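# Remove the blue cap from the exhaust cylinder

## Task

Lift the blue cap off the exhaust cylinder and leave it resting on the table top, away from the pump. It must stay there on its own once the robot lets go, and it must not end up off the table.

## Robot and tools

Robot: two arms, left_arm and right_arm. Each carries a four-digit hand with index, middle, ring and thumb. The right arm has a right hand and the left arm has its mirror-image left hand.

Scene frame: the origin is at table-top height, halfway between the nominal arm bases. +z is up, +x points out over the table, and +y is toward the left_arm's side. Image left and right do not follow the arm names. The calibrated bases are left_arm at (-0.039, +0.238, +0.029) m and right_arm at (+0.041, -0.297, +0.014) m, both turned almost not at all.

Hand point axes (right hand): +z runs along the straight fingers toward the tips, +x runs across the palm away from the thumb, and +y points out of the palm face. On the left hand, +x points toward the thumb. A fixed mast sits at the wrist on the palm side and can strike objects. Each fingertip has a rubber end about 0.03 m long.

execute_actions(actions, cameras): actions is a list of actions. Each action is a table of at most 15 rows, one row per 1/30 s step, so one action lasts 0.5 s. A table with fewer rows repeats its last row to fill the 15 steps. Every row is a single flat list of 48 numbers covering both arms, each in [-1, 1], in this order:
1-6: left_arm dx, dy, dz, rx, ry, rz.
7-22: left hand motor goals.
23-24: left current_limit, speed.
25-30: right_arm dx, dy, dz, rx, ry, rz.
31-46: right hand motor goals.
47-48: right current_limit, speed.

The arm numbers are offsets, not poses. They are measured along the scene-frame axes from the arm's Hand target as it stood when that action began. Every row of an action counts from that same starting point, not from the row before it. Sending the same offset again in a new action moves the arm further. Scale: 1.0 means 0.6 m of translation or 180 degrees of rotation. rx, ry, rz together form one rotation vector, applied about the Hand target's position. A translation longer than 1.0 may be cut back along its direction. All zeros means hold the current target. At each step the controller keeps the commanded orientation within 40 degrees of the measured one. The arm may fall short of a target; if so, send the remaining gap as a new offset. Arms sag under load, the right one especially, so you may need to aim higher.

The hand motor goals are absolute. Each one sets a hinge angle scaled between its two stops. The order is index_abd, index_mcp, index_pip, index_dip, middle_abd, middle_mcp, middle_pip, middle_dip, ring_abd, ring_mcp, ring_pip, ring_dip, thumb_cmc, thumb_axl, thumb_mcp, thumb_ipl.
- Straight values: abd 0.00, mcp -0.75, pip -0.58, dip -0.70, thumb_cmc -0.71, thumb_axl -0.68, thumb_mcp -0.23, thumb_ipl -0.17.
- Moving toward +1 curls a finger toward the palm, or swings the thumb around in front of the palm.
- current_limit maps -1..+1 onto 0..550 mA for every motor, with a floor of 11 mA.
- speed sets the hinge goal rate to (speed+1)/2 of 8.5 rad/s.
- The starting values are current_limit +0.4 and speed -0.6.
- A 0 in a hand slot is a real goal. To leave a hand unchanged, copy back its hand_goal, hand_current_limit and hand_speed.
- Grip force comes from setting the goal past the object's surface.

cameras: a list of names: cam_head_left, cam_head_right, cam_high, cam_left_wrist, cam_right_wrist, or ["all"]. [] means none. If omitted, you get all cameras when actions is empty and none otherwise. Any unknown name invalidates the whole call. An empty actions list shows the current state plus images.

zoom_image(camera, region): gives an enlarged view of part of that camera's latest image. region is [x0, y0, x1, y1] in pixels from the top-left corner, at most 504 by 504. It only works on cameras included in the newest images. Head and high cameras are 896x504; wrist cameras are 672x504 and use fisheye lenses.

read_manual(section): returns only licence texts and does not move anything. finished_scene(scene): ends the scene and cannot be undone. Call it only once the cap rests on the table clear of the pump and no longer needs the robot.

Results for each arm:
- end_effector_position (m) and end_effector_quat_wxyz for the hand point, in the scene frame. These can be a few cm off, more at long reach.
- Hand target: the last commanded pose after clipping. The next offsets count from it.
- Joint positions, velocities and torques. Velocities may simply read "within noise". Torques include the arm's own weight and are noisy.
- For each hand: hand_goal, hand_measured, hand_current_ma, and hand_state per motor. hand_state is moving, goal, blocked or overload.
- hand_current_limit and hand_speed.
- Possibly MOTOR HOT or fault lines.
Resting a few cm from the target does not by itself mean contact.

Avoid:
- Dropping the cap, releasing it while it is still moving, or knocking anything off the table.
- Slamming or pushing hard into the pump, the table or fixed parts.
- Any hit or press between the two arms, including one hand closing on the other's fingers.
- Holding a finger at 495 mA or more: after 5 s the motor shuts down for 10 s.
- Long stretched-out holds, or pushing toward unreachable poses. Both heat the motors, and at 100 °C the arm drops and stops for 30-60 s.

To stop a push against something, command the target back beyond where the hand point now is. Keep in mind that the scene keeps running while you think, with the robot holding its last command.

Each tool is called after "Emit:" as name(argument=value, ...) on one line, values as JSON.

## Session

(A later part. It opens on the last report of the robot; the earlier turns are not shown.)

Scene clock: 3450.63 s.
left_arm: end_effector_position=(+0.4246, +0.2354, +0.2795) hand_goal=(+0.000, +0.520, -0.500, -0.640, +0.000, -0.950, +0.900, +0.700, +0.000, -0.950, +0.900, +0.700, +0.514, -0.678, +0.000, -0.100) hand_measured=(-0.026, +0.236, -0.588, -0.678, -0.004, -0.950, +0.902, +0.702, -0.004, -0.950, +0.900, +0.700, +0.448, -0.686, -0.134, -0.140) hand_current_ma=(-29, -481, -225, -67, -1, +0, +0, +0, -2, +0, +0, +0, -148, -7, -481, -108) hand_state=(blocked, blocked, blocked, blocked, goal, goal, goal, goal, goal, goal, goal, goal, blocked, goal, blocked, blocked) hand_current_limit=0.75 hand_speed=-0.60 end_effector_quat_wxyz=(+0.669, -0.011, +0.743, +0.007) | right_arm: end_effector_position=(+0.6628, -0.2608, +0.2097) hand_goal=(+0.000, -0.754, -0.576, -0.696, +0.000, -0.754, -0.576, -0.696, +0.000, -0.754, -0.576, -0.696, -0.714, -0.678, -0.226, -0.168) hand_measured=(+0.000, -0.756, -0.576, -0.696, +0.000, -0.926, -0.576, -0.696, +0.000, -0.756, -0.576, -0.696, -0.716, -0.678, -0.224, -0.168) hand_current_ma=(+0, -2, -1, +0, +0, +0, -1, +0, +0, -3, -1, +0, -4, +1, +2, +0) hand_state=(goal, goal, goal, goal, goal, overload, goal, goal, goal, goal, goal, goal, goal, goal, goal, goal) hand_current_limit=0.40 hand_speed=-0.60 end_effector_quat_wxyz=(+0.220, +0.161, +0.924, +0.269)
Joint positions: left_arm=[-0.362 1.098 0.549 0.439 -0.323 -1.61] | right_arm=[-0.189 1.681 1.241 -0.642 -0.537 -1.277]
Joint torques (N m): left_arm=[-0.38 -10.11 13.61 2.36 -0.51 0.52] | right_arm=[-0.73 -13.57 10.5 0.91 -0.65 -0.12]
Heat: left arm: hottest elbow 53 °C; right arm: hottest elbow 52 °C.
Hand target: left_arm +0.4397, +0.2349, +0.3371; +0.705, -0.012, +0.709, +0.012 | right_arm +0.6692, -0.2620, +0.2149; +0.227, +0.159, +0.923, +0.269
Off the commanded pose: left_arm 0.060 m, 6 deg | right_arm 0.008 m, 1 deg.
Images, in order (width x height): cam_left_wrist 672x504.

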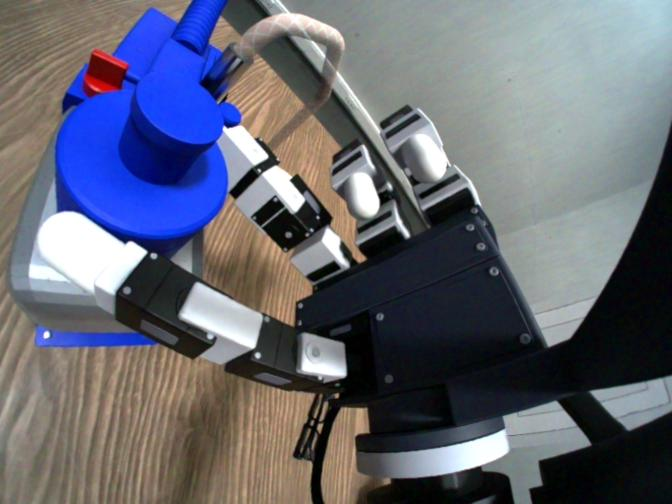

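Emit:
execute_actions(actions=[[[0,0,-0.08,0,0,0,0,0.2,-0.577,-0.696,0,-0.95,0.9,0.7,0,-0.95,0.9,0.7,0.514,-0.678,-0.3,-0.2,0.4,-0.2,0,0,0,0,0,0,0,-0.754,-0.576,-0.696,0,-0.754,-0.576,-0.696,0,-0.754,-0.576,-0.696,-0.714,-0.678,-0.226,-0.168,0.4,-0.6]],[[0,0,0.12,0,0,-0.05,0,0.15,-0.577,-0.696,0,-0.95,0.9,0.7,0,-0.95,0.9,0.7,0.514,-0.678,-0.3,-0.2,0.4,-0.2,0,0,0,0,0,0,0,-0.754,-0.576,-0.696,0,-0.754,-0.576,-0.696,0,-0.754,-0.576,-0.696,-0.714,-0.678,-0.226,-0.168,0.4,-0.6]],[[-0.02,0.03,0.12,0,0,-0.13,0,0.15,-0.577,-0.696,0,-0.95,0.9,0.7,0,-0.95,0.9,0.7,0.514,-0.678,-0.3,-0.2,0.4,-0.2,0,0,0,0,0,0,0,-0.754,-0.576,-0.696,0,-0.754,-0.576,-0.696,0,-0.754,-0.576,-0.696,-0.714,-0.678,-0.226,-0.168,0.4,-0.6]],[[-0.02,0.07,0.02,0,0,-0.13,0,0.15,-0.577,-0.696,0,-0.95,0.9,0.7,0,-0.95,0.9,0.7,0.514,-0.678,-0.3,-0.2,0.4,-0.2,0,0,0,0,0,0,0,-0.754,-0.576,-0.696,0,-0.754,-0.576,-0.696,0,-0.754,-0.576,-0.696,-0.714,-0.678,-0.226,-0.168,0.4,-0.6]]], cameras=["cam_left_wrist","cam_high"])

Scene clock: 3518.57 s.
left_arm: end_effector_position=(+0.4065, +0.2895, +0.4194) hand_goal=(+0.000, +0.150, -0.578, -0.696, +0.000, -0.950, +0.900, +0.700, +0.000, -0.950, +0.900, +0.700, +0.514, -0.678, -0.300, -0.200) hand_measured=(-0.010, +0.150, -0.580, -0.698, -0.004, -0.950, +0.902, +0.702, -0.004, -0.950, +0.900, +0.700, +0.496, -0.680, -0.300, -0.198) hand_current_ma=(-7, +0, +0, -1, -1, +0, +0, +0, -2, +0, +0, +0, -22, -1, +0, +0) hand_state=(goal, goal, goal, goal, goal, goal, goal, goal, goal, goal, goal, goal, goal, goal, goal, goal) hand_current_limit=0.40 hand_speed=-0.20 end_effector_quat_wxyz=(+0.620, +0.306, +0.641, -0.334) | right_arm: end_effector_position=(+0.6628, -0.2608, +0.2097) hand_goal=(+0.000, -0.754, -0.576, -0.696, +0.000, -0.754, -0.576, -0.696, +0.000, -0.754, -0.576, -0.696, -0.714, -0.678, -0.226, -0.168) hand_measured=(+0.000, -0.756, -0.576, -0.696, +0.000, -0.926, -0.576, -0.696, +0.000, -0.756, -0.576, -0.696, -0.716, -0.678, -0.224, -0.168) hand_current_ma=(+0, -2, -1, +0, +0, +0, -1, +0, +0, -3, -1, +0, -4, +1, +2, +0) hand_state=(goal, goal, goal, goal, goal, overload, goal, goal, goal, goal, goal, goal, goal, goal, goal, goal) hand_current_limit=0.40 hand_speed=-0.60 end_effector_quat_wxyz=(+0.220, +0.161, +0.924, +0.269)
Joint positions: left_arm=[0.415 0.953 0.806 0.093 1.415 -1.565] | right_arm=[-0.189 1.681 1.241 -0.642 -0.537 -1.277]
Joint torques (N m): left_arm=[-0.21 -5.13 12.78 1.69 0.23 0.32] | right_arm=[-1.03 -14.68 10.54 1.07 -0.54 -0.12]
Heat: left arm: hottest elbow 61 °C; right arm: hottest elbow 52 °C.
Hand target: left_arm +0.4158, +0.2949, +0.4453; +0.629, +0.321, +0.632, -0.319 | right_arm +0.6692, -0.2620, +0.2149; +0.227, +0.159, +0.923, +0.269
Off the commanded pose: left_arm 0.028 m, 3 deg | right_arm 0.008 m, 1 deg.
Images, in order (width x height): cam_high 896x504, cam_left_wrist 672x504.

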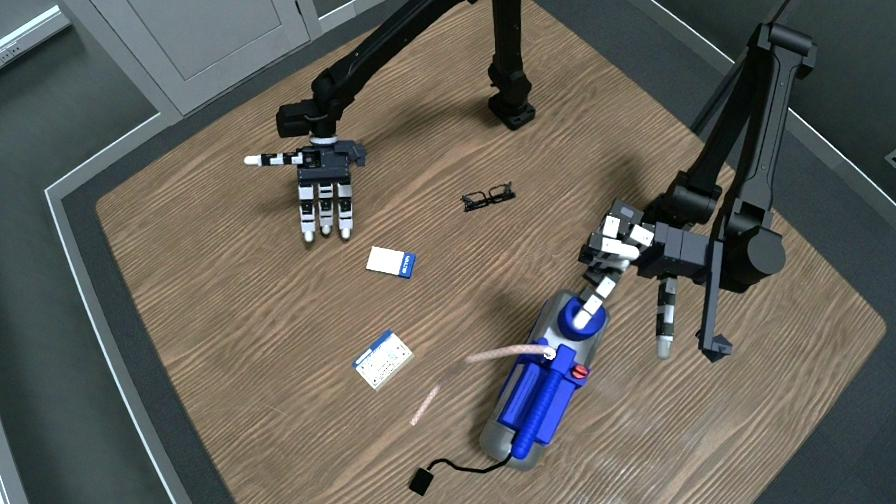

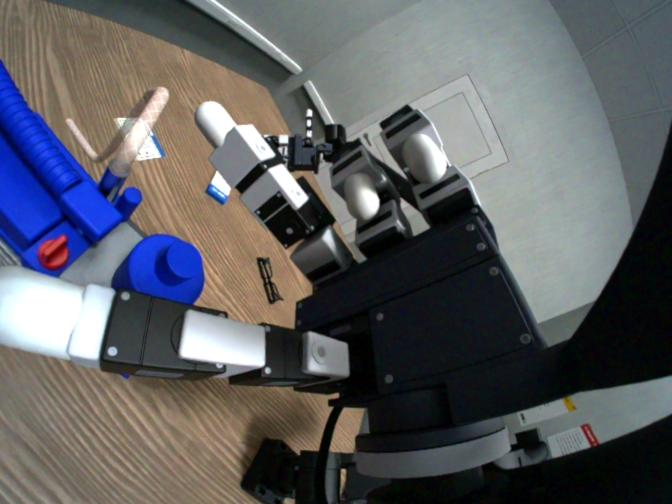

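Emit:
execute_actions(actions=[[[0,0,0,-0.093,0.135,0,-0.05,-0.1,-0.105,-0.043,0.05,-0.1,-0.105,-0.043,0,-0.95,0.9,0.7,0.674,-0.678,-0.5,0.35,0.4,-0.2,0,0,0,0,0,0,0,-0.754,-0.576,-0.696,0,-0.754,-0.576,-0.696,0,-0.754,-0.576,-0.696,-0.714,-0.678,-0.226,-0.168,0.4,-0.6]],[[0,0,0,-0.093,0.135,0,-0.05,-0.1,-0.105,-0.043,0.05,-0.1,-0.105,-0.043,0,-0.95,0.9,0.7,0.674,-0.678,-0.5,0.35,0.4,-0.2,0,0,0,0,0,0,0,-0.754,-0.576,-0.696,0,-0.754,-0.576,-0.696,0,-0.754,-0.576,-0.696,-0.714,-0.678,-0.226,-0.168,0.4,-0.6]],[[0,0,0,-0.093,0.135,0,-0.05,-0.1,-0.105,-0.043,0.05,-0.1,-0.105,-0.043,0,-0.95,0.9,0.7,0.674,-0.678,-0.5,0.35,0.4,-0.2,0,0,0,0,0,0,0,-0.754,-0.576,-0.696,0,-0.754,-0.576,-0.696,0,-0.754,-0.576,-0.696,-0.714,-0.678,-0.226,-0.168,0.4,-0.6]]], cameras=["cam_left_wrist","cam_high","cam_head_left"])

Scene clock: 3534.00 s.
left_arm: end_effector_position=(+0.4092, +0.2863, +0.4311) hand_goal=(-0.050, -0.100, -0.106, -0.044, +0.050, -0.100, -0.106, -0.044, +0.000, -0.950, +0.900, +0.700, +0.674, -0.678, -0.500, +0.350) hand_measured=(-0.052, -0.094, -0.108, -0.046, +0.046, -0.096, -0.102, -0.042, -0.004, -0.944, +0.900, +0.700, +0.670, -0.678, -0.498, +0.348) hand_current_ma=(-1, +4, -1, -1, -1, +2, +1, +1, -1, +4, +0, +0, -2, +0, +2, -1) hand_state=(goal, goal, goal, goal, goal, goal, goal, goal, goal, goal, goal, goal, goal, goal, goal, goal) hand_current_limit=0.40 hand_speed=-0.20 end_effector_quat_wxyz=(+0.185, -0.180, +0.703, -0.663) | right_arm: end_effector_position=(+0.6628, -0.2608, +0.2097) hand_goal=(+0.000, -0.754, -0.576, -0.696, +0.000, -0.754, -0.576, -0.696, +0.000, -0.754, -0.576, -0.696, -0.714, -0.678, -0.226, -0.168) hand_measured=(+0.000, -0.756, -0.576, -0.696, +0.000, -0.926, -0.576, -0.696, +0.000, -0.756, -0.576, -0.696, -0.716, -0.678, -0.224, -0.168) hand_current_ma=(+0, -2, -1, +0, +0, +0, -1, +0, +0, -3, -1, +0, -4, +1, +2, +0) hand_state=(goal, goal, goal, goal, goal, overload, goal, goal, goal, goal, goal, goal, goal, goal, goal, goal) hand_current_limit=0.40 hand_speed=-0.60 end_effector_quat_wxyz=(+0.220, +0.161, +0.924, +0.269)
Joint positions: left_arm=[0.432 1.38 1.498 -1.163 1.51 -2.075] | right_arm=[-0.189 1.681 1.241 -0.642 -0.537 -1.277]
Joint torques (N m): left_arm=[0.5 -11.22 11.89 0.47 1.13 -0.14] | right_arm=[-0.09 -13.8 10.76 1.21 -0.61 -0.08]
Heat: left arm: hottest elbow 60 °C; right arm: hottest elbow 52 °C.
Hand target: left_arm +0.4158, +0.2950, +0.4452; +0.214, -0.203, +0.688, -0.664 | right_arm +0.6692, -0.2620, +0.2149; +0.227, +0.159, +0.923, +0.269
Off the commanded pose: left_arm 0.018 m, 4 deg | right_arm 0.008 m, 1 deg.
joint sent to its limit (left arm) — joint 6 (wrist roll), lower limit. The joint targets are off in orientation, not in position.
Images, in order (width x height): cam_head_left 896x504, cam_high 896x504, cam_left_wrist 672x504.

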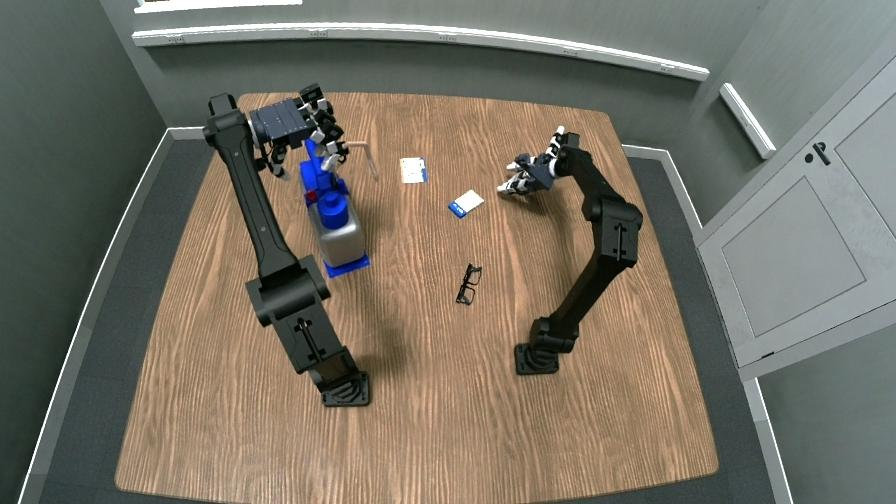

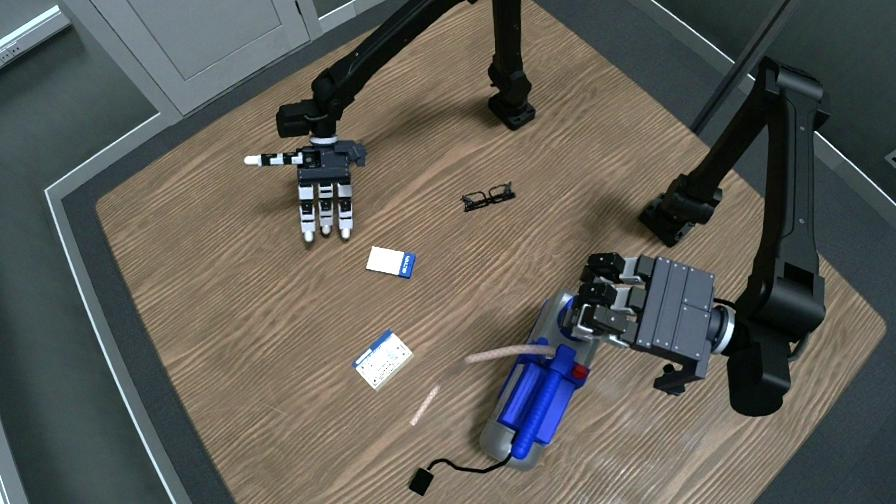

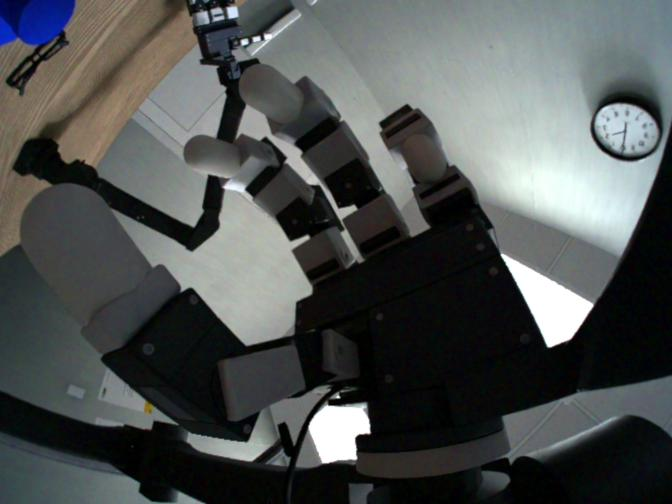

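Emit:
execute_actions(actions=[[[0.014,-0.11,-0.06,0,0,0,-0.06,0.037,-0.105,-0.043,0.06,0.037,-0.105,-0.043,0,-0.95,0.9,0.7,0.674,-0.678,-0.787,-0.168,0.4,-0.2,0,0,0,0,0,0,0,-0.754,-0.576,-0.696,0,-0.754,-0.576,-0.696,0,-0.754,-0.576,-0.696,-0.714,-0.678,-0.226,-0.168,0.4,-0.6]],[[0,0,-0.09,0,0,0,-0.06,0.037,-0.105,-0.043,0.06,0.037,-0.105,-0.043,0,-0.95,0.9,0.7,0.674,-0.678,-0.787,-0.168,0.4,-0.2,0,0,0,0,0,0,0,-0.754,-0.576,-0.696,0,-0.754,-0.576,-0.696,0,-0.754,-0.576,-0.696,-0.714,-0.678,-0.226,-0.168,0.4,-0.6]]], cameras=["cam_high","cam_head_left"])

Emit:
zoom_image(camera="cam_high", region=[520, 250, 660, 380])

Emit:
zoom_image(camera="cam_head_left", region=[280, 120, 400, 240])

Scene clock: 3559.70 s.
left_arm: end_effector_position=(+0.4209, +0.2271, +0.3614) hand_goal=(-0.060, +0.036, -0.106, -0.044, +0.060, +0.036, -0.106, -0.044, +0.000, -0.950, +0.900, +0.700, +0.674, -0.678, -0.788, -0.168) hand_measured=(-0.058, +0.040, -0.108, -0.046, +0.058, +0.038, -0.104, -0.042, -0.004, -0.944, +0.900, +0.700, +0.672, -0.678, -0.780, -0.166) hand_current_ma=(+1, +2, -1, -1, -1, +1, +1, +1, -1, +5, +0, +0, -1, +0, +9, +2) hand_state=(goal, goal, goal, goal, goal, goal, goal, goal, goal, goal, goal, goal, goal, goal, goal, goal) hand_current_limit=0.40 hand_speed=-0.20 end_effector_quat_wxyz=(+0.152, -0.131, +0.730, -0.654) | right_arm: end_effector_position=(+0.6628, -0.2608, +0.2097) hand_goal=(+0.000, -0.754, -0.576, -0.696, +0.000, -0.754, -0.576, -0.696, +0.000, -0.754, -0.576, -0.696, -0.714, -0.678, -0.226, -0.168) hand_measured=(+0.000, -0.756, -0.576, -0.696, +0.000, -0.926, -0.576, -0.696, +0.000, -0.756, -0.576, -0.696, -0.716, -0.678, -0.224, -0.168) hand_current_ma=(+0, -2, -1, +0, +0, +0, -1, +0, +0, -3, -1, +0, -4, +1, +2, +0) hand_state=(goal, goal, goal, goal, goal, overload, goal, goal, goal, goal, goal, goal, goal, goal, goal, goal) hand_current_limit=0.40 hand_speed=-0.60 end_effector_quat_wxyz=(+0.220, +0.161, +0.924, +0.269)
Joint positions: left_arm=[0.282 1.381 1.335 -0.973 1.454 -2.076] | right_arm=[-0.189 1.681 1.241 -0.642 -0.537 -1.277]
Joint torques (N m): left_arm=[-0.26 -11.28 8.01 1.63 1.04 -0.12] | right_arm=[-0.32 -14.51 10.73 1.32 -0.59 -0.07]
Heat: left arm: hottest elbow 61 °C; right arm: hottest elbow 52 °C.
Hand target: left_arm +0.4241, +0.2288, +0.3553; +0.214, -0.202, +0.688, -0.664 | right_arm +0.6692, -0.2620, +0.2149; +0.227, +0.159, +0.923, +0.269
Off the commanded pose: left_arm 0.007 m, 12 deg | right_arm 0.008 m, 1 deg.
joint sent to its limit (left arm) — joint 6 (wrist roll), lower limit. The joint targets are off in orientation, not in position.
Images, in order (width x height): cam_head_left 896x504, cam_high 896x504.

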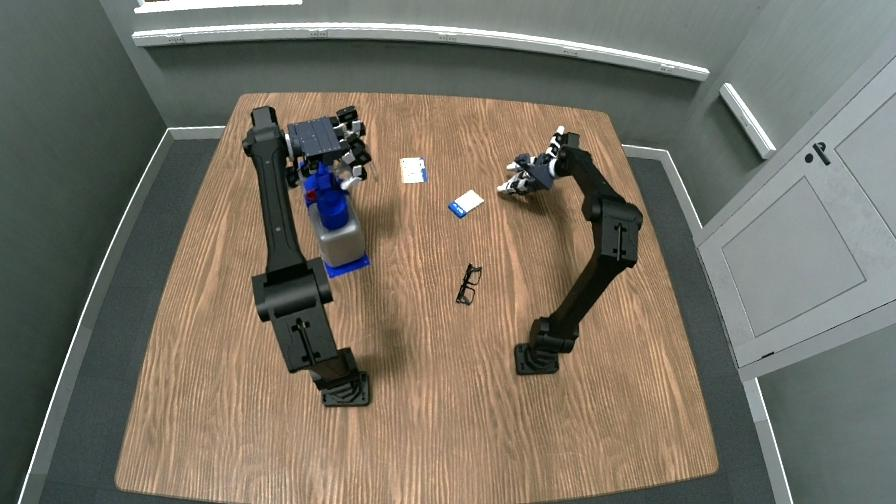

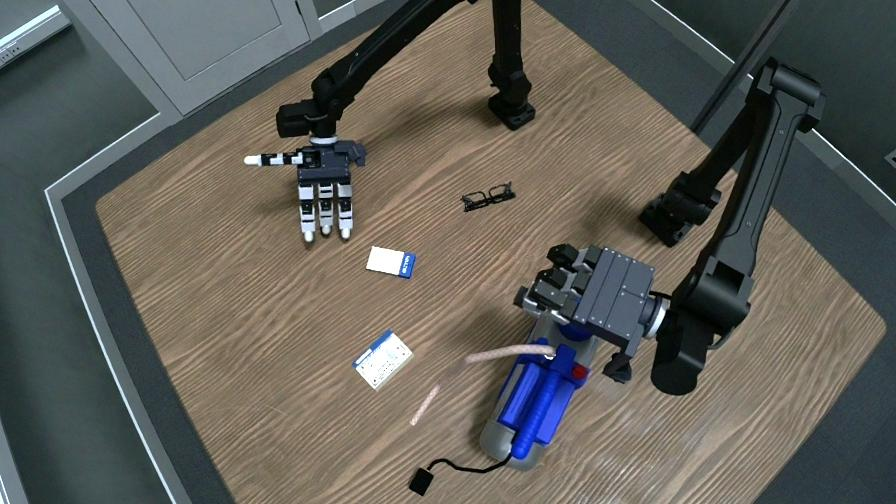

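Scaled by 3.600 from the camera's 896x504 image, which has a finer 1280x720 frame.

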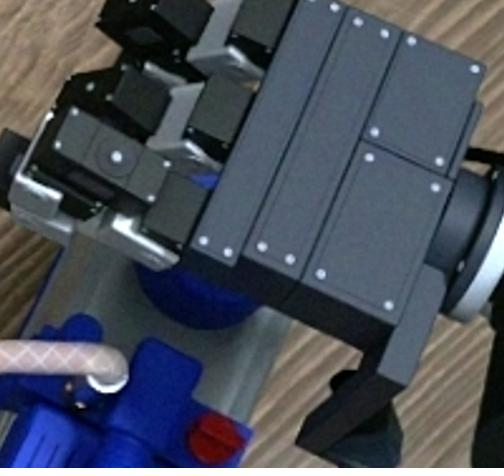

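Scaled by 4.200 from the camera's 896x504 image, which has a finer 1280x720 frame.

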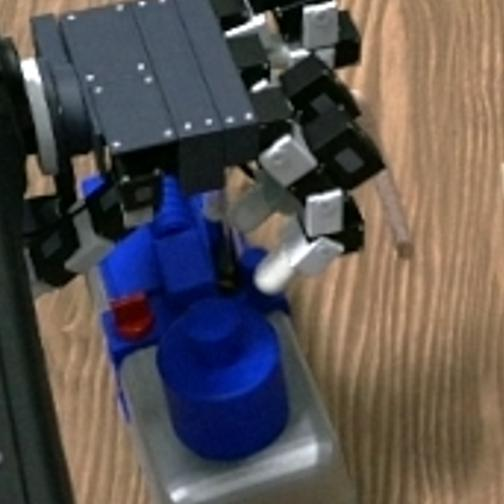

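Emit:
execute_actions(actions=[[[-0.006,0.0,-0.07,0,0,-0.061,-0.06,0.037,-0.105,-0.043,0.06,0.037,-0.105,-0.043,0,-0.95,0.9,0.7,0.674,-0.678,-0.787,-0.168,0.4,-0.2,0,0,0,0,0,0,0,-0.754,-0.576,-0.696,0,-0.754,-0.576,-0.696,0,-0.754,-0.576,-0.696,-0.714,-0.678,-0.226,-0.168,0.4,-0.6]]], cameras=["cam_high","cam_head_left","cam_head_right"])

Emit:
zoom_image(camera="cam_head_right", region=[280, 140, 390, 250])

Emit:
zoom_image(camera="cam_head_left", region=[280, 130, 390, 240])

Scene clock: 3573.80 s.
left_arm: end_effector_position=(+0.4182, +0.2224, +0.3220) hand_goal=(-0.060, +0.036, -0.106, -0.044, +0.060, +0.036, -0.106, -0.044, +0.000, -0.950, +0.900, +0.700, +0.674, -0.678, -0.788, -0.168) hand_measured=(-0.058, +0.040, -0.108, -0.046, +0.058, +0.038, -0.104, -0.042, -0.004, -0.944, +0.900, +0.700, +0.672, -0.678, -0.780, -0.166) hand_current_ma=(+1, +2, -1, -1, -1, +1, +1, +1, -1, +5, +0, +0, -1, +0, +9, +2) hand_state=(goal, goal, goal, goal, goal, goal, goal, goal, goal, goal, goal, goal, goal, goal, goal, goal) hand_current_limit=0.40 hand_speed=-0.20 end_effector_quat_wxyz=(+0.145, -0.116, +0.711, -0.678) | right_arm: end_effector_position=(+0.6628, -0.2608, +0.2097) hand_goal=(+0.000, -0.754, -0.576, -0.696, +0.000, -0.754, -0.576, -0.696, +0.000, -0.754, -0.576, -0.696, -0.714, -0.678, -0.226, -0.168) hand_measured=(+0.000, -0.756, -0.576, -0.696, +0.000, -0.926, -0.576, -0.696, +0.000, -0.756, -0.576, -0.696, -0.716, -0.678, -0.224, -0.168) hand_current_ma=(+0, -2, -1, +0, +0, +0, -1, +0, +0, -3, -1, +0, -4, +1, +2, +0) hand_state=(goal, goal, goal, goal, goal, overload, goal, goal, goal, goal, goal, goal, goal, goal, goal, goal) hand_current_limit=0.40 hand_speed=-0.60 end_effector_quat_wxyz=(+0.220, +0.161, +0.924, +0.269)
Joint positions: left_arm=[0.287 1.399 1.222 -0.841 1.526 -2.074] | right_arm=[-0.189 1.681 1.241 -0.642 -0.537 -1.277]
Joint torques (N m): left_arm=[0.62 -10.99 7.69 1.61 1.1 -0.13] | right_arm=[-1.32 -13.86 10.5 1.24 -0.54 -0.08]
Heat: left arm: hottest elbow 59 °C; right arm: hottest elbow 52 °C.
Hand target: left_arm +0.4206, +0.2288, +0.3133; +0.149, -0.136, +0.704, -0.681 | right_arm +0.6692, -0.2620, +0.2149; +0.227, +0.159, +0.923, +0.269
Off the commanded pose: left_arm 0.011 m, 2 deg | right_arm 0.008 m, 1 deg.
joint sent to its limit (left arm) — joint 6 (wrist roll), lower limit. The joint targets still meet the commanded pose.
Images, in order (width x height): cam_head_left 896x504, cam_head_right 896x504, cam_high 896x504.

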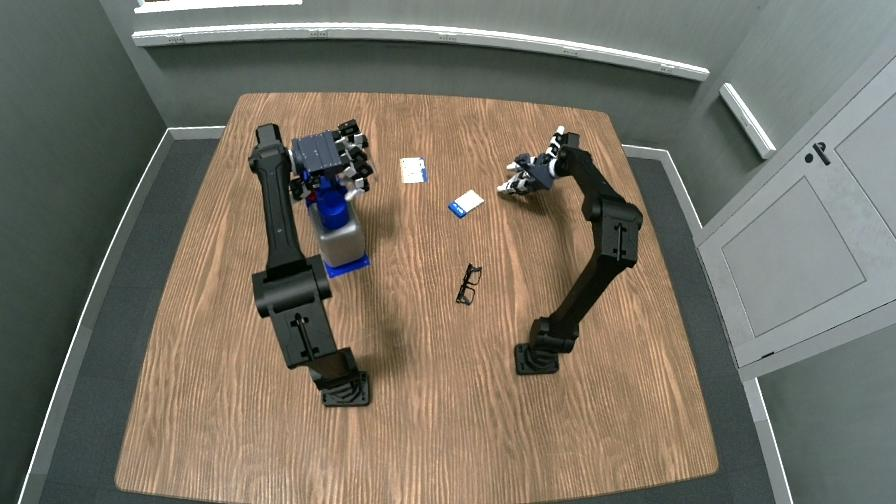

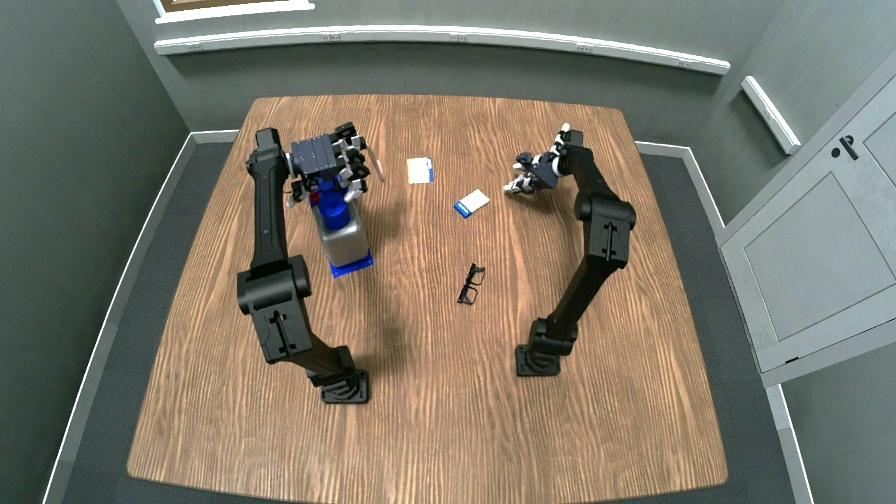

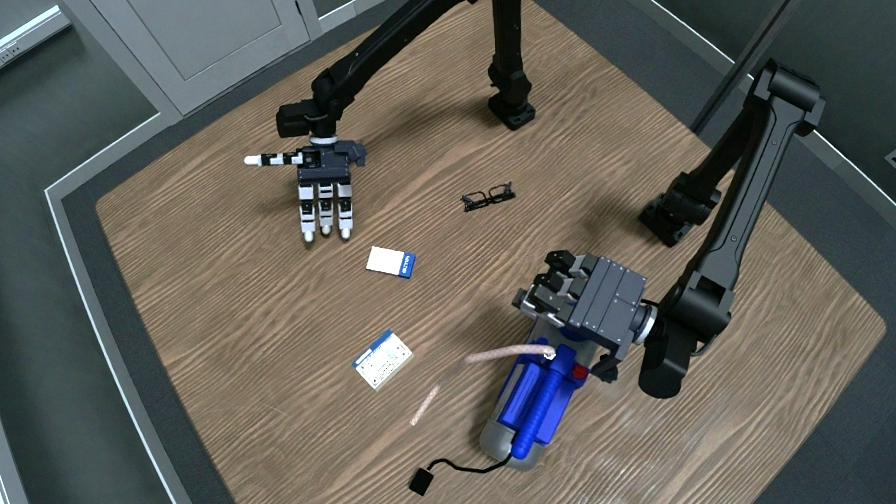

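Scaled by 4.582 from the camera's 896x504 image, which has a finer 1280x720 frame.

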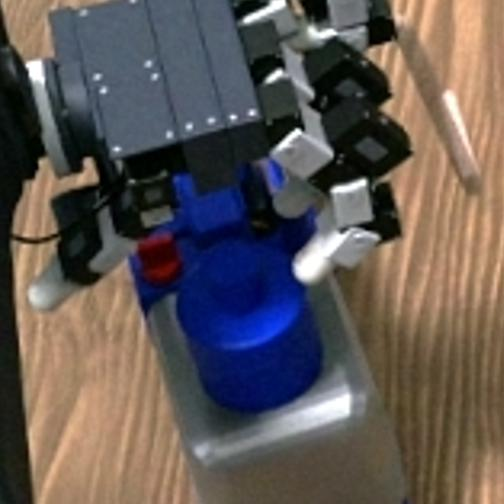

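Scaled by 4.582 from the camera's 896x504 image, which has a finer 1280x720 frame.

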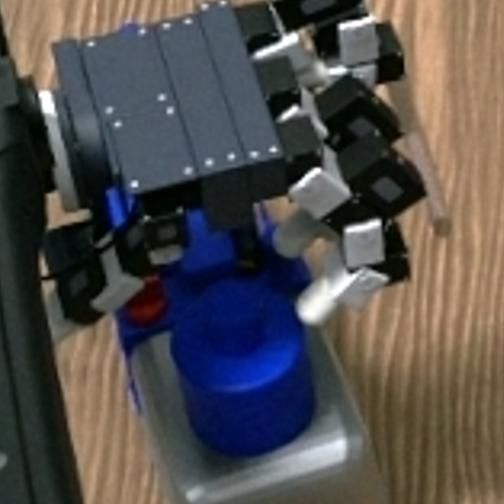

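Emit:
execute_actions(actions=[[[-0.009,0.021,-0.008,0,0.0,0,-0.06,0.037,-0.105,-0.043,0.06,0.037,-0.105,-0.043,0,-0.95,0.9,0.7,0.674,-0.678,-0.787,-0.168,0.4,-0.2,0,0,0,0,0,0,0,-0.754,-0.576,-0.696,0,-0.754,-0.576,-0.696,0,-0.754,-0.576,-0.696,-0.714,-0.678,-0.226,-0.168,0.4,-0.6]],[[0,0,-0.019,0,0.0,0,-0.06,0.037,-0.105,-0.043,0.06,0.037,-0.105,-0.043,0,-0.95,0.9,0.7,0.674,-0.678,-0.787,-0.168,0.4,-0.2,0,0,0,0,0,0,0,-0.754,-0.576,-0.696,0,-0.754,-0.576,-0.696,0,-0.754,-0.576,-0.696,-0.714,-0.678,-0.226,-0.168,0.4,-0.6]]], cameras=["cam_high","cam_head_left","cam_head_right"])

Emit:
zoom_image(camera="cam_head_right", region=[280, 140, 390, 250])

Emit:
zoom_image(camera="cam_head_left", region=[280, 130, 390, 240])

Scene clock: 3596.03 s.
left_arm: end_effector_position=(+0.4116, +0.2358, +0.3088) hand_goal=(-0.060, +0.036, -0.106, -0.044, +0.060, +0.036, -0.106, -0.044, +0.000, -0.950, +0.900, +0.700, +0.674, -0.678, -0.788, -0.168) hand_measured=(-0.058, +0.040, -0.108, -0.046, +0.058, +0.038, -0.104, -0.042, -0.004, -0.944, +0.900, +0.700, +0.672, -0.678, -0.780, -0.166) hand_current_ma=(+1, +2, -1, -1, -1, +1, +1, +1, -1, +5, +0, +0, -1, +0, +9, +2) hand_state=(goal, goal, goal, goal, goal, goal, goal, goal, goal, goal, goal, goal, goal, goal, goal, goal) hand_current_limit=0.40 hand_speed=-0.20 end_effector_quat_wxyz=(+0.151, -0.131, +0.705, -0.681) | right_arm: end_effector_position=(+0.6628, -0.2608, +0.2097) hand_goal=(+0.000, -0.754, -0.576, -0.696, +0.000, -0.754, -0.576, -0.696, +0.000, -0.754, -0.576, -0.696, -0.714, -0.678, -0.226, -0.168) hand_measured=(+0.000, -0.756, -0.576, -0.696, +0.000, -0.926, -0.576, -0.696, +0.000, -0.756, -0.576, -0.696, -0.716, -0.678, -0.224, -0.168) hand_current_ma=(+0, -2, -1, +0, +0, +0, -1, +0, +0, -3, -1, +0, -4, +1, +2, +0) hand_state=(goal, goal, goal, goal, goal, overload, goal, goal, goal, goal, goal, goal, goal, goal, goal, goal) hand_current_limit=0.40 hand_speed=-0.60 end_effector_quat_wxyz=(+0.220, +0.161, +0.924, +0.269)
Joint positions: left_arm=[0.325 1.399 1.185 -0.841 1.539 -2.052] | right_arm=[-0.189 1.681 1.241 -0.642 -0.537 -1.277]
Joint torques (N m): left_arm=[0.38 -10.4 7.58 1.17 1.1 0.15] | right_arm=[-0.56 -13.68 10.8 1.05 -0.6 -0.06]
Heat: left arm: hottest elbow 55 °C; right arm: hottest elbow 52 °C.
Hand target: left_arm +0.4151, +0.2415, +0.2970; +0.149, -0.136, +0.704, -0.681 | right_arm +0.6692, -0.2620, +0.2149; +0.227, +0.159, +0.923, +0.269
Off the commanded pose: left_arm 0.014 m, 1 deg | right_arm 0.008 m, 1 deg.
Images, in order (width x height): cam_head_left 896x504, cam_head_right 896x504, cam_high 896x504.

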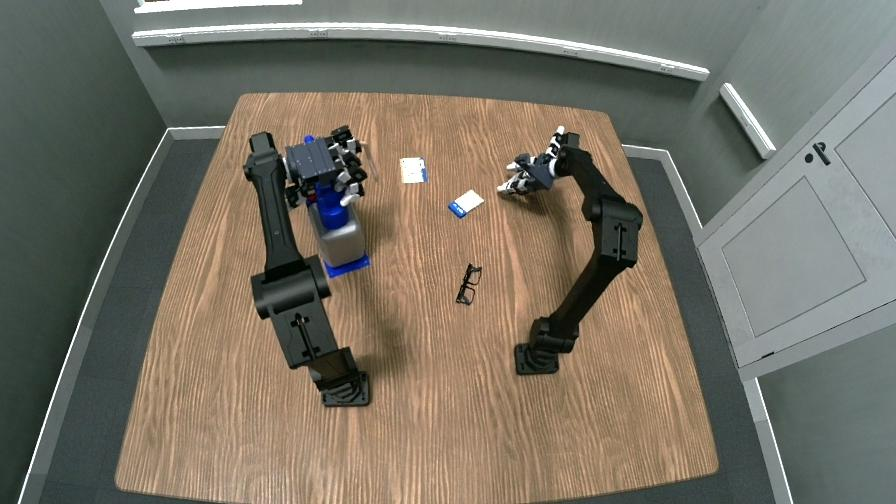

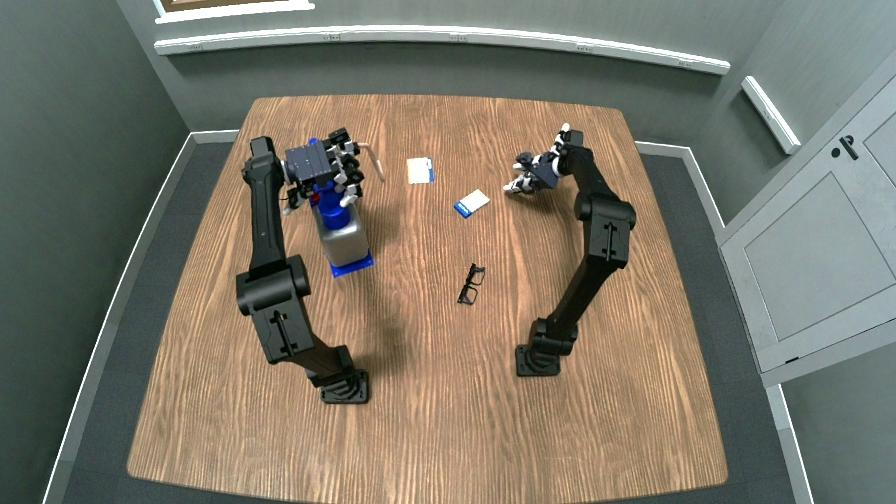

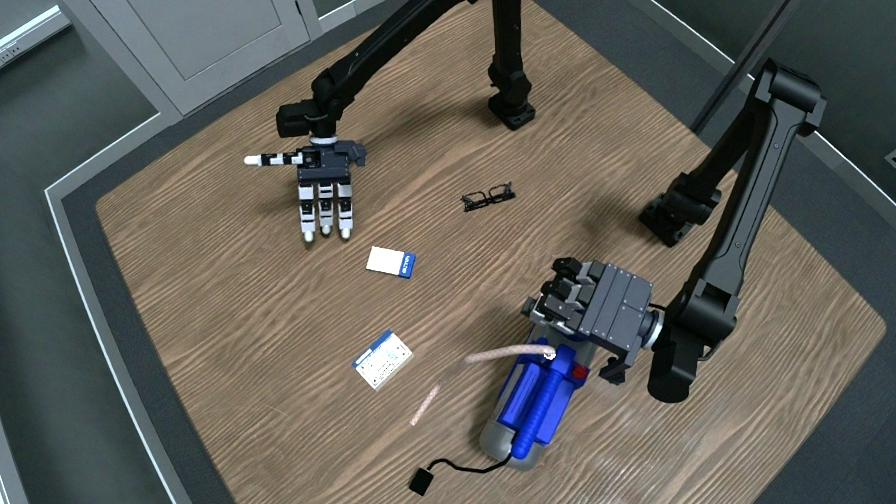

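Scaled by 4.582 from the camera's 896x504 image, which has a finer 1280x720 frame.

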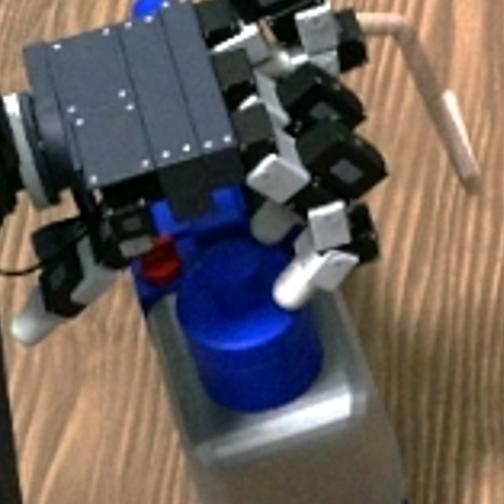

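Scaled by 4.582 from the camera's 896x504 image, which has a finer 1280x720 frame.

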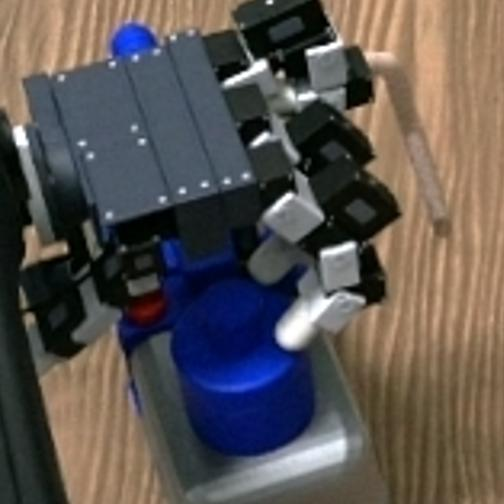

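Emit:
execute_actions(actions=[[[0,0,-0.006,0,0.0,0,-0.1,0.037,-0.105,-0.043,0.1,0.037,-0.105,-0.043,0,-0.95,0.9,0.7,0.674,-0.678,-0.787,-0.168,0.4,-0.2,0,0,0,0,0,0,0,-0.754,-0.576,-0.696,0,-0.754,-0.576,-0.696,0,-0.754,-0.576,-0.696,-0.714,-0.678,-0.226,-0.168,0.4,-0.6]],[[-0.0173,0.0408,0.0,0,0.0,0,-0.1,0.037,-0.105,-0.043,0.1,0.037,-0.105,-0.043,0,-0.95,0.9,0.7,0.674,-0.678,-0.787,-0.168,0.4,-0.2,0,0,0,0,0,0,0,-0.754,-0.576,-0.696,0,-0.754,-0.576,-0.696,0,-0.754,-0.576,-0.696,-0.714,-0.678,-0.226,-0.168,0.4,-0.6]]], cameras=["cam_high","cam_head_left","cam_head_right"])

Emit:
zoom_image(camera="cam_head_right", region=[280, 140, 390, 250])

Emit:
zoom_image(camera="cam_head_left", region=[280, 130, 390, 240])

Scene clock: 3612.50 s.
left_arm: end_effector_position=(+0.4055, +0.2615, +0.3005) hand_goal=(-0.100, +0.036, -0.106, -0.044, +0.100, +0.036, -0.106, -0.044, +0.000, -0.950, +0.900, +0.700, +0.674, -0.678, -0.788, -0.168) hand_measured=(-0.102, +0.032, -0.112, -0.046, +0.096, +0.038, -0.104, -0.042, -0.004, -0.944, +0.900, +0.700, +0.672, -0.678, -0.780, -0.166) hand_current_ma=(-1, -2, -4, -1, -1, +2, +1, +1, -1, +5, +0, +0, -1, +0, +9, +2) hand_state=(goal, goal, goal, goal, goal, goal, goal, goal, goal, goal, goal, goal, goal, goal, goal, goal) hand_current_limit=0.40 hand_speed=-0.20 end_effector_quat_wxyz=(+0.171, -0.150, +0.696, -0.681) | right_arm: end_effector_position=(+0.6628, -0.2608, +0.2097) hand_goal=(+0.000, -0.754, -0.576, -0.696, +0.000, -0.754, -0.576, -0.696, +0.000, -0.754, -0.576, -0.696, -0.714, -0.678, -0.226, -0.168) hand_measured=(+0.000, -0.756, -0.576, -0.696, +0.000, -0.926, -0.576, -0.696, +0.000, -0.756, -0.576, -0.696, -0.716, -0.678, -0.224, -0.168) hand_current_ma=(+0, -2, -1, +0, +0, +0, -1, +0, +0, -3, -1, +0, -4, +1, +2, +0) hand_state=(goal, goal, goal, goal, goal, overload, goal, goal, goal, goal, goal, goal, goal, goal, goal, goal) hand_current_limit=0.40 hand_speed=-0.60 end_effector_quat_wxyz=(+0.220, +0.161, +0.924, +0.269)
Joint positions: left_arm=[0.39 1.399 1.16 -0.859 1.557 -2.01] | right_arm=[-0.189 1.681 1.241 -0.642 -0.537 -1.277]
Joint torques (N m): left_arm=[0.21 -11.34 7.5 0.5 1.05 0.14] | right_arm=[-0.44 -14.68 10.56 1.39 -0.58 -0.06]
Heat: left arm: hottest elbow 54 °C; right arm: hottest elbow 52 °C.
Hand target: left_arm +0.4048, +0.2659, +0.2934; +0.149, -0.136, +0.704, -0.681 | right_arm +0.6692, -0.2620, +0.2149; +0.227, +0.159, +0.923, +0.269
Off the commanded pose: left_arm 0.008 m, 3 deg | right_arm 0.008 m, 1 deg.
joint read past its limit (left arm) — joint 5 (wrist yaw), upper limit.
joint sent to its limit (left arm) — joint 5 (wrist yaw), upper limit. The joint targets are off in orientation, not in position.
Images, in order (width x height): cam_head_left 896x504, cam_head_right 896x504, cam_high 896x504.

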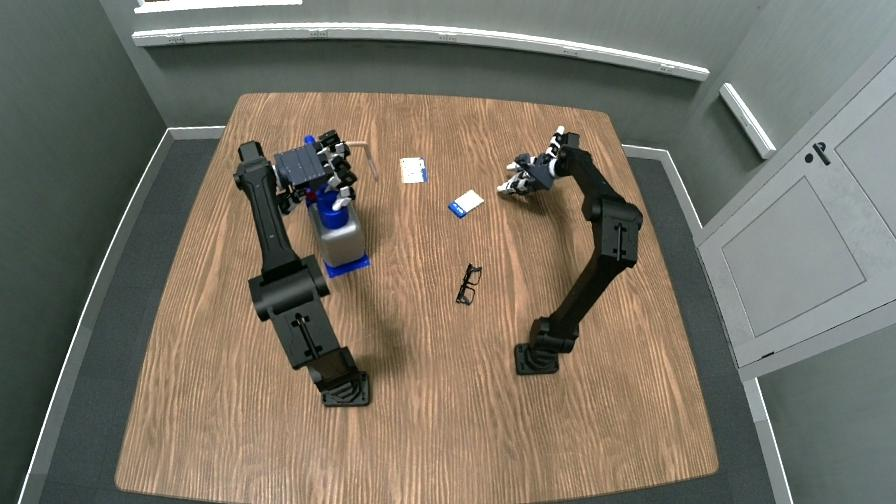

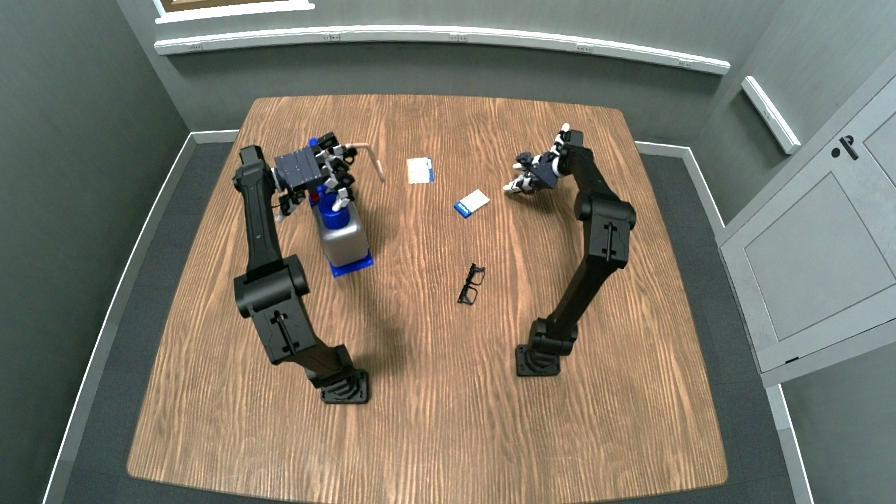

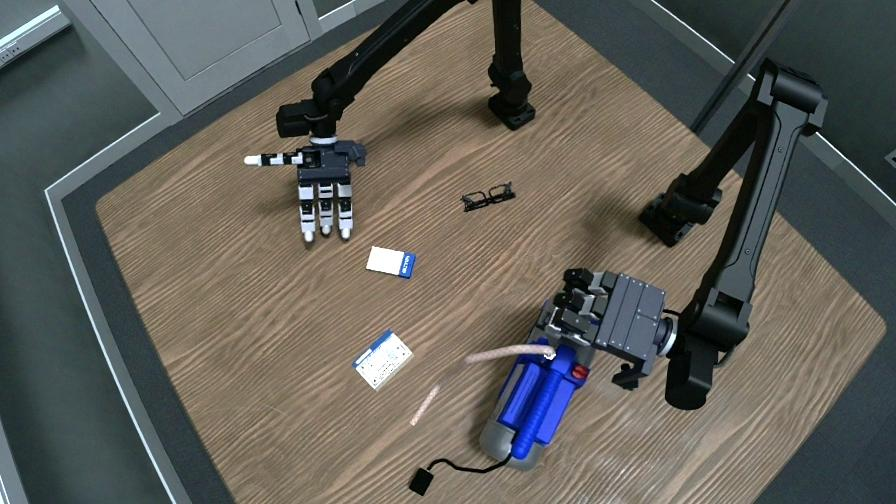

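Scaled by 4.582 from the camera's 896x504 image, which has a finer 1280x720 frame.

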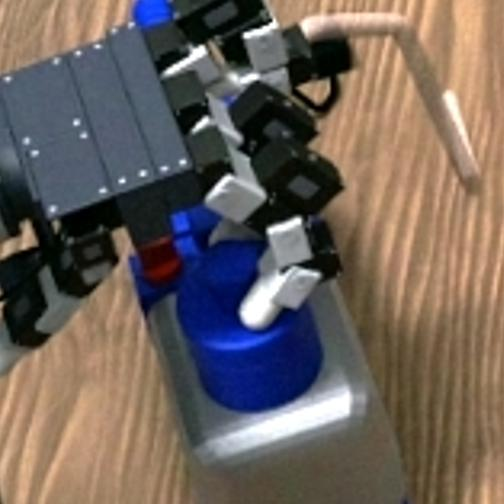

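Scaled by 4.582 from the camera's 896x504 image, which has a finer 1280x720 frame.

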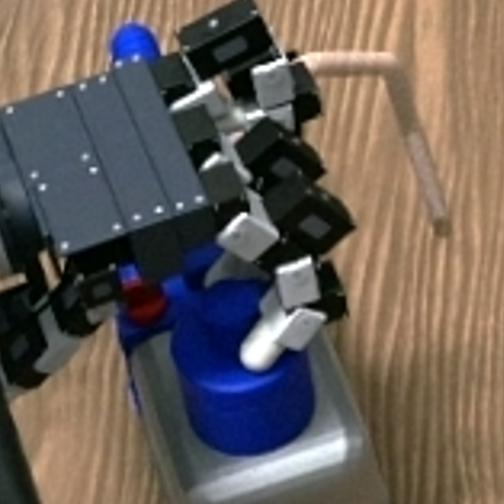

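Emit:
execute_actions(actions=[[[0,0,0,0,0,0,0.06,0.05,-0.09,-0.03,-0.06,0.05,-0.09,-0.03,0,-0.95,0.9,0.7,0.674,-0.678,-0.787,0.66,0.4,-0.5,0,0,0,0,0,0,0,-0.754,-0.576,-0.696,0,-0.754,-0.576,-0.696,0,-0.754,-0.576,-0.696,-0.714,-0.678,-0.226,-0.168,0.4,-0.6]],[[0,0,0,0,0,0,0.1,0.05,-0.09,-0.03,-0.1,0.05,-0.09,-0.03,0,-0.95,0.9,0.7,0.674,-0.678,-0.60,0.67,0.4,-0.5,0,0,0,0,0,0,0,-0.754,-0.576,-0.696,0,-0.754,-0.576,-0.696,0,-0.754,-0.576,-0.696,-0.714,-0.678,-0.226,-0.168,0.4,-0.6]],[[0,0,0,0,0,0,0.1,0.05,-0.09,-0.03,-0.1,0.05,-0.09,-0.03,0,-0.95,0.9,0.7,0.674,-0.678,-0.38,0.56,0.4,-0.5,0,0,0,0,0,0,0,-0.754,-0.576,-0.696,0,-0.754,-0.576,-0.696,0,-0.754,-0.576,-0.696,-0.714,-0.678,-0.226,-0.168,0.4,-0.6]],[[0,0,0,0,0,0,0.1,0.05,-0.09,-0.03,-0.1,0.05,-0.09,-0.03,0,-0.95,0.9,0.7,0.674,-0.678,-0.162,0.37,0.4,-0.5,0,0,0,0,0,0,0,-0.754,-0.576,-0.696,0,-0.754,-0.576,-0.696,0,-0.754,-0.576,-0.696,-0.714,-0.678,-0.226,-0.168,0.4,-0.6]]], cameras=["cam_high","cam_head_left","cam_left_wrist"])

Emit:
zoom_image(camera="cam_head_left", region=[280, 130, 390, 240])

Scene clock: 3652.07 s.
left_arm: end_effector_position=(+0.4021, +0.2634, +0.3012) hand_goal=(+0.100, +0.050, -0.090, -0.030, -0.100, +0.050, -0.090, -0.030, +0.000, -0.950, +0.900, +0.700, +0.674, -0.678, -0.162, +0.370) hand_measured=(-0.042, +0.022, -0.124, -0.046, +0.020, +0.030, -0.110, -0.038, -0.004, -0.944, +0.900, +0.700, +0.676, -0.678, -0.170, +0.370) hand_current_ma=(-376, -44, -53, -18, +292, -27, -25, -7, -1, +5, +0, +0, +1, +0, -9, +0) hand_state=(blocked, blocked, blocked, goal, blocked, blocked, blocked, goal, goal, goal, goal, goal, goal, goal, goal, goal) hand_current_limit=0.40 hand_speed=-0.50 end_effector_quat_wxyz=(+0.176, -0.150, +0.695, -0.681) | right_arm: end_effector_position=(+0.6628, -0.2608, +0.2097) hand_goal=(+0.000, -0.754, -0.576, -0.696, +0.000, -0.754, -0.576, -0.696, +0.000, -0.754, -0.576, -0.696, -0.714, -0.678, -0.226, -0.168) hand_measured=(+0.000, -0.756, -0.576, -0.696, +0.000, -0.926, -0.576, -0.696, +0.000, -0.756, -0.576, -0.696, -0.716, -0.678, -0.224, -0.168) hand_current_ma=(+0, -2, -1, +0, +0, +0, -1, +0, +0, -3, -1, +0, -4, +1, +2, +0) hand_state=(goal, goal, goal, goal, goal, overload, goal, goal, goal, goal, goal, goal, goal, goal, goal, goal) hand_current_limit=0.40 hand_speed=-0.60 end_effector_quat_wxyz=(+0.220, +0.161, +0.924, +0.269)
Joint positions: left_arm=[0.398 1.393 1.159 -0.896 1.558 -1.97] | right_arm=[-0.189 1.681 1.241 -0.642 -0.537 -1.277]
Joint torques (N m): left_arm=[-0.44 -10.29 8.2 0.42 1.06 0.09] | right_arm=[0.38 -14.45 10.47 1.2 -0.6 -0.11]
Heat: left arm: hottest elbow 50 °C; right arm: hottest elbow 52 °C.
Hand target: left_arm +0.4048, +0.2660, +0.2933; +0.149, -0.136, +0.704, -0.681 | right_arm +0.6692, -0.2620, +0.2149; +0.227, +0.159, +0.923, +0.269
Off the commanded pose: left_arm 0.009 m, 4 deg | right_arm 0.008 m, 1 deg.
joint read past its limit (left arm) — joint 5 (wrist yaw), upper limit.
joint sent to its limit (left arm) — joint 5 (wrist yaw), upper limit. The joint targets are off in orientation, not in position.
Images, in order (width x height): cam_head_left 896x504, cam_high 896x504, cam_left_wrist 672x504.

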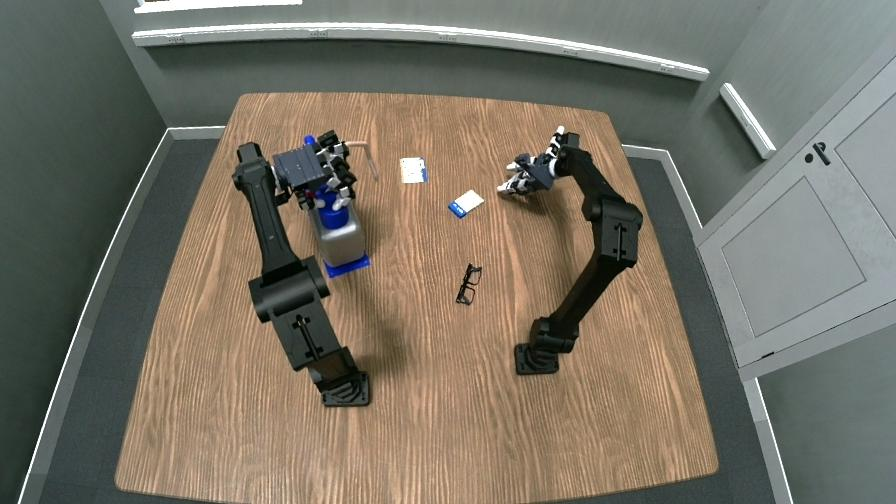

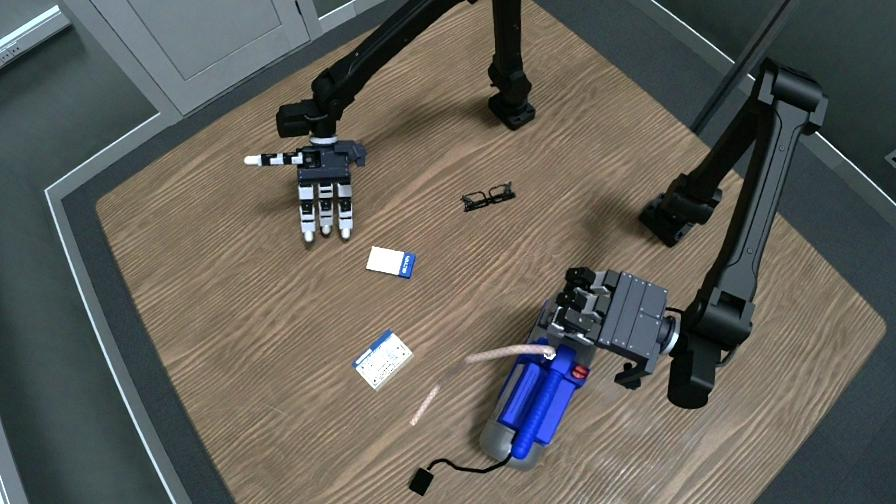

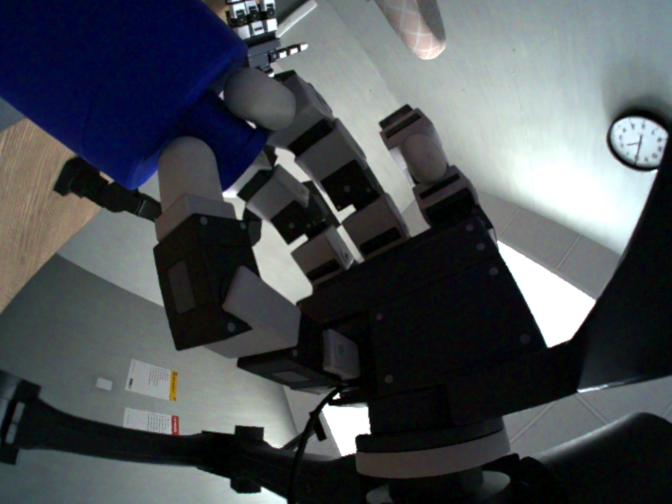

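Scaled by 4.582 from the camera's 896x504 image, which has a finer 1280x720 frame.

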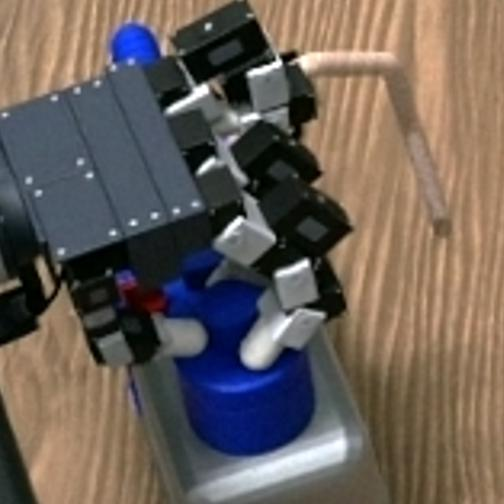

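Emit:
zoom_image(camera="cam_left_wrist", region=[100, 50, 340, 230])

Scaled by 2.100 from the camera's 672x504 image, which has a finer 960x720 frame.

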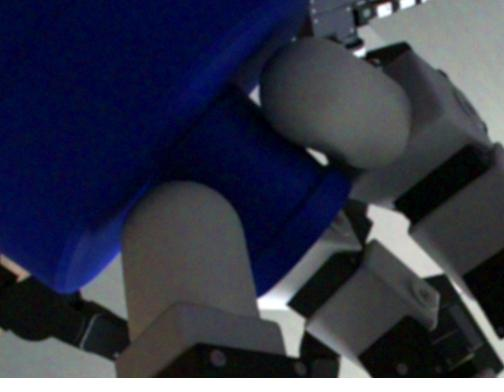

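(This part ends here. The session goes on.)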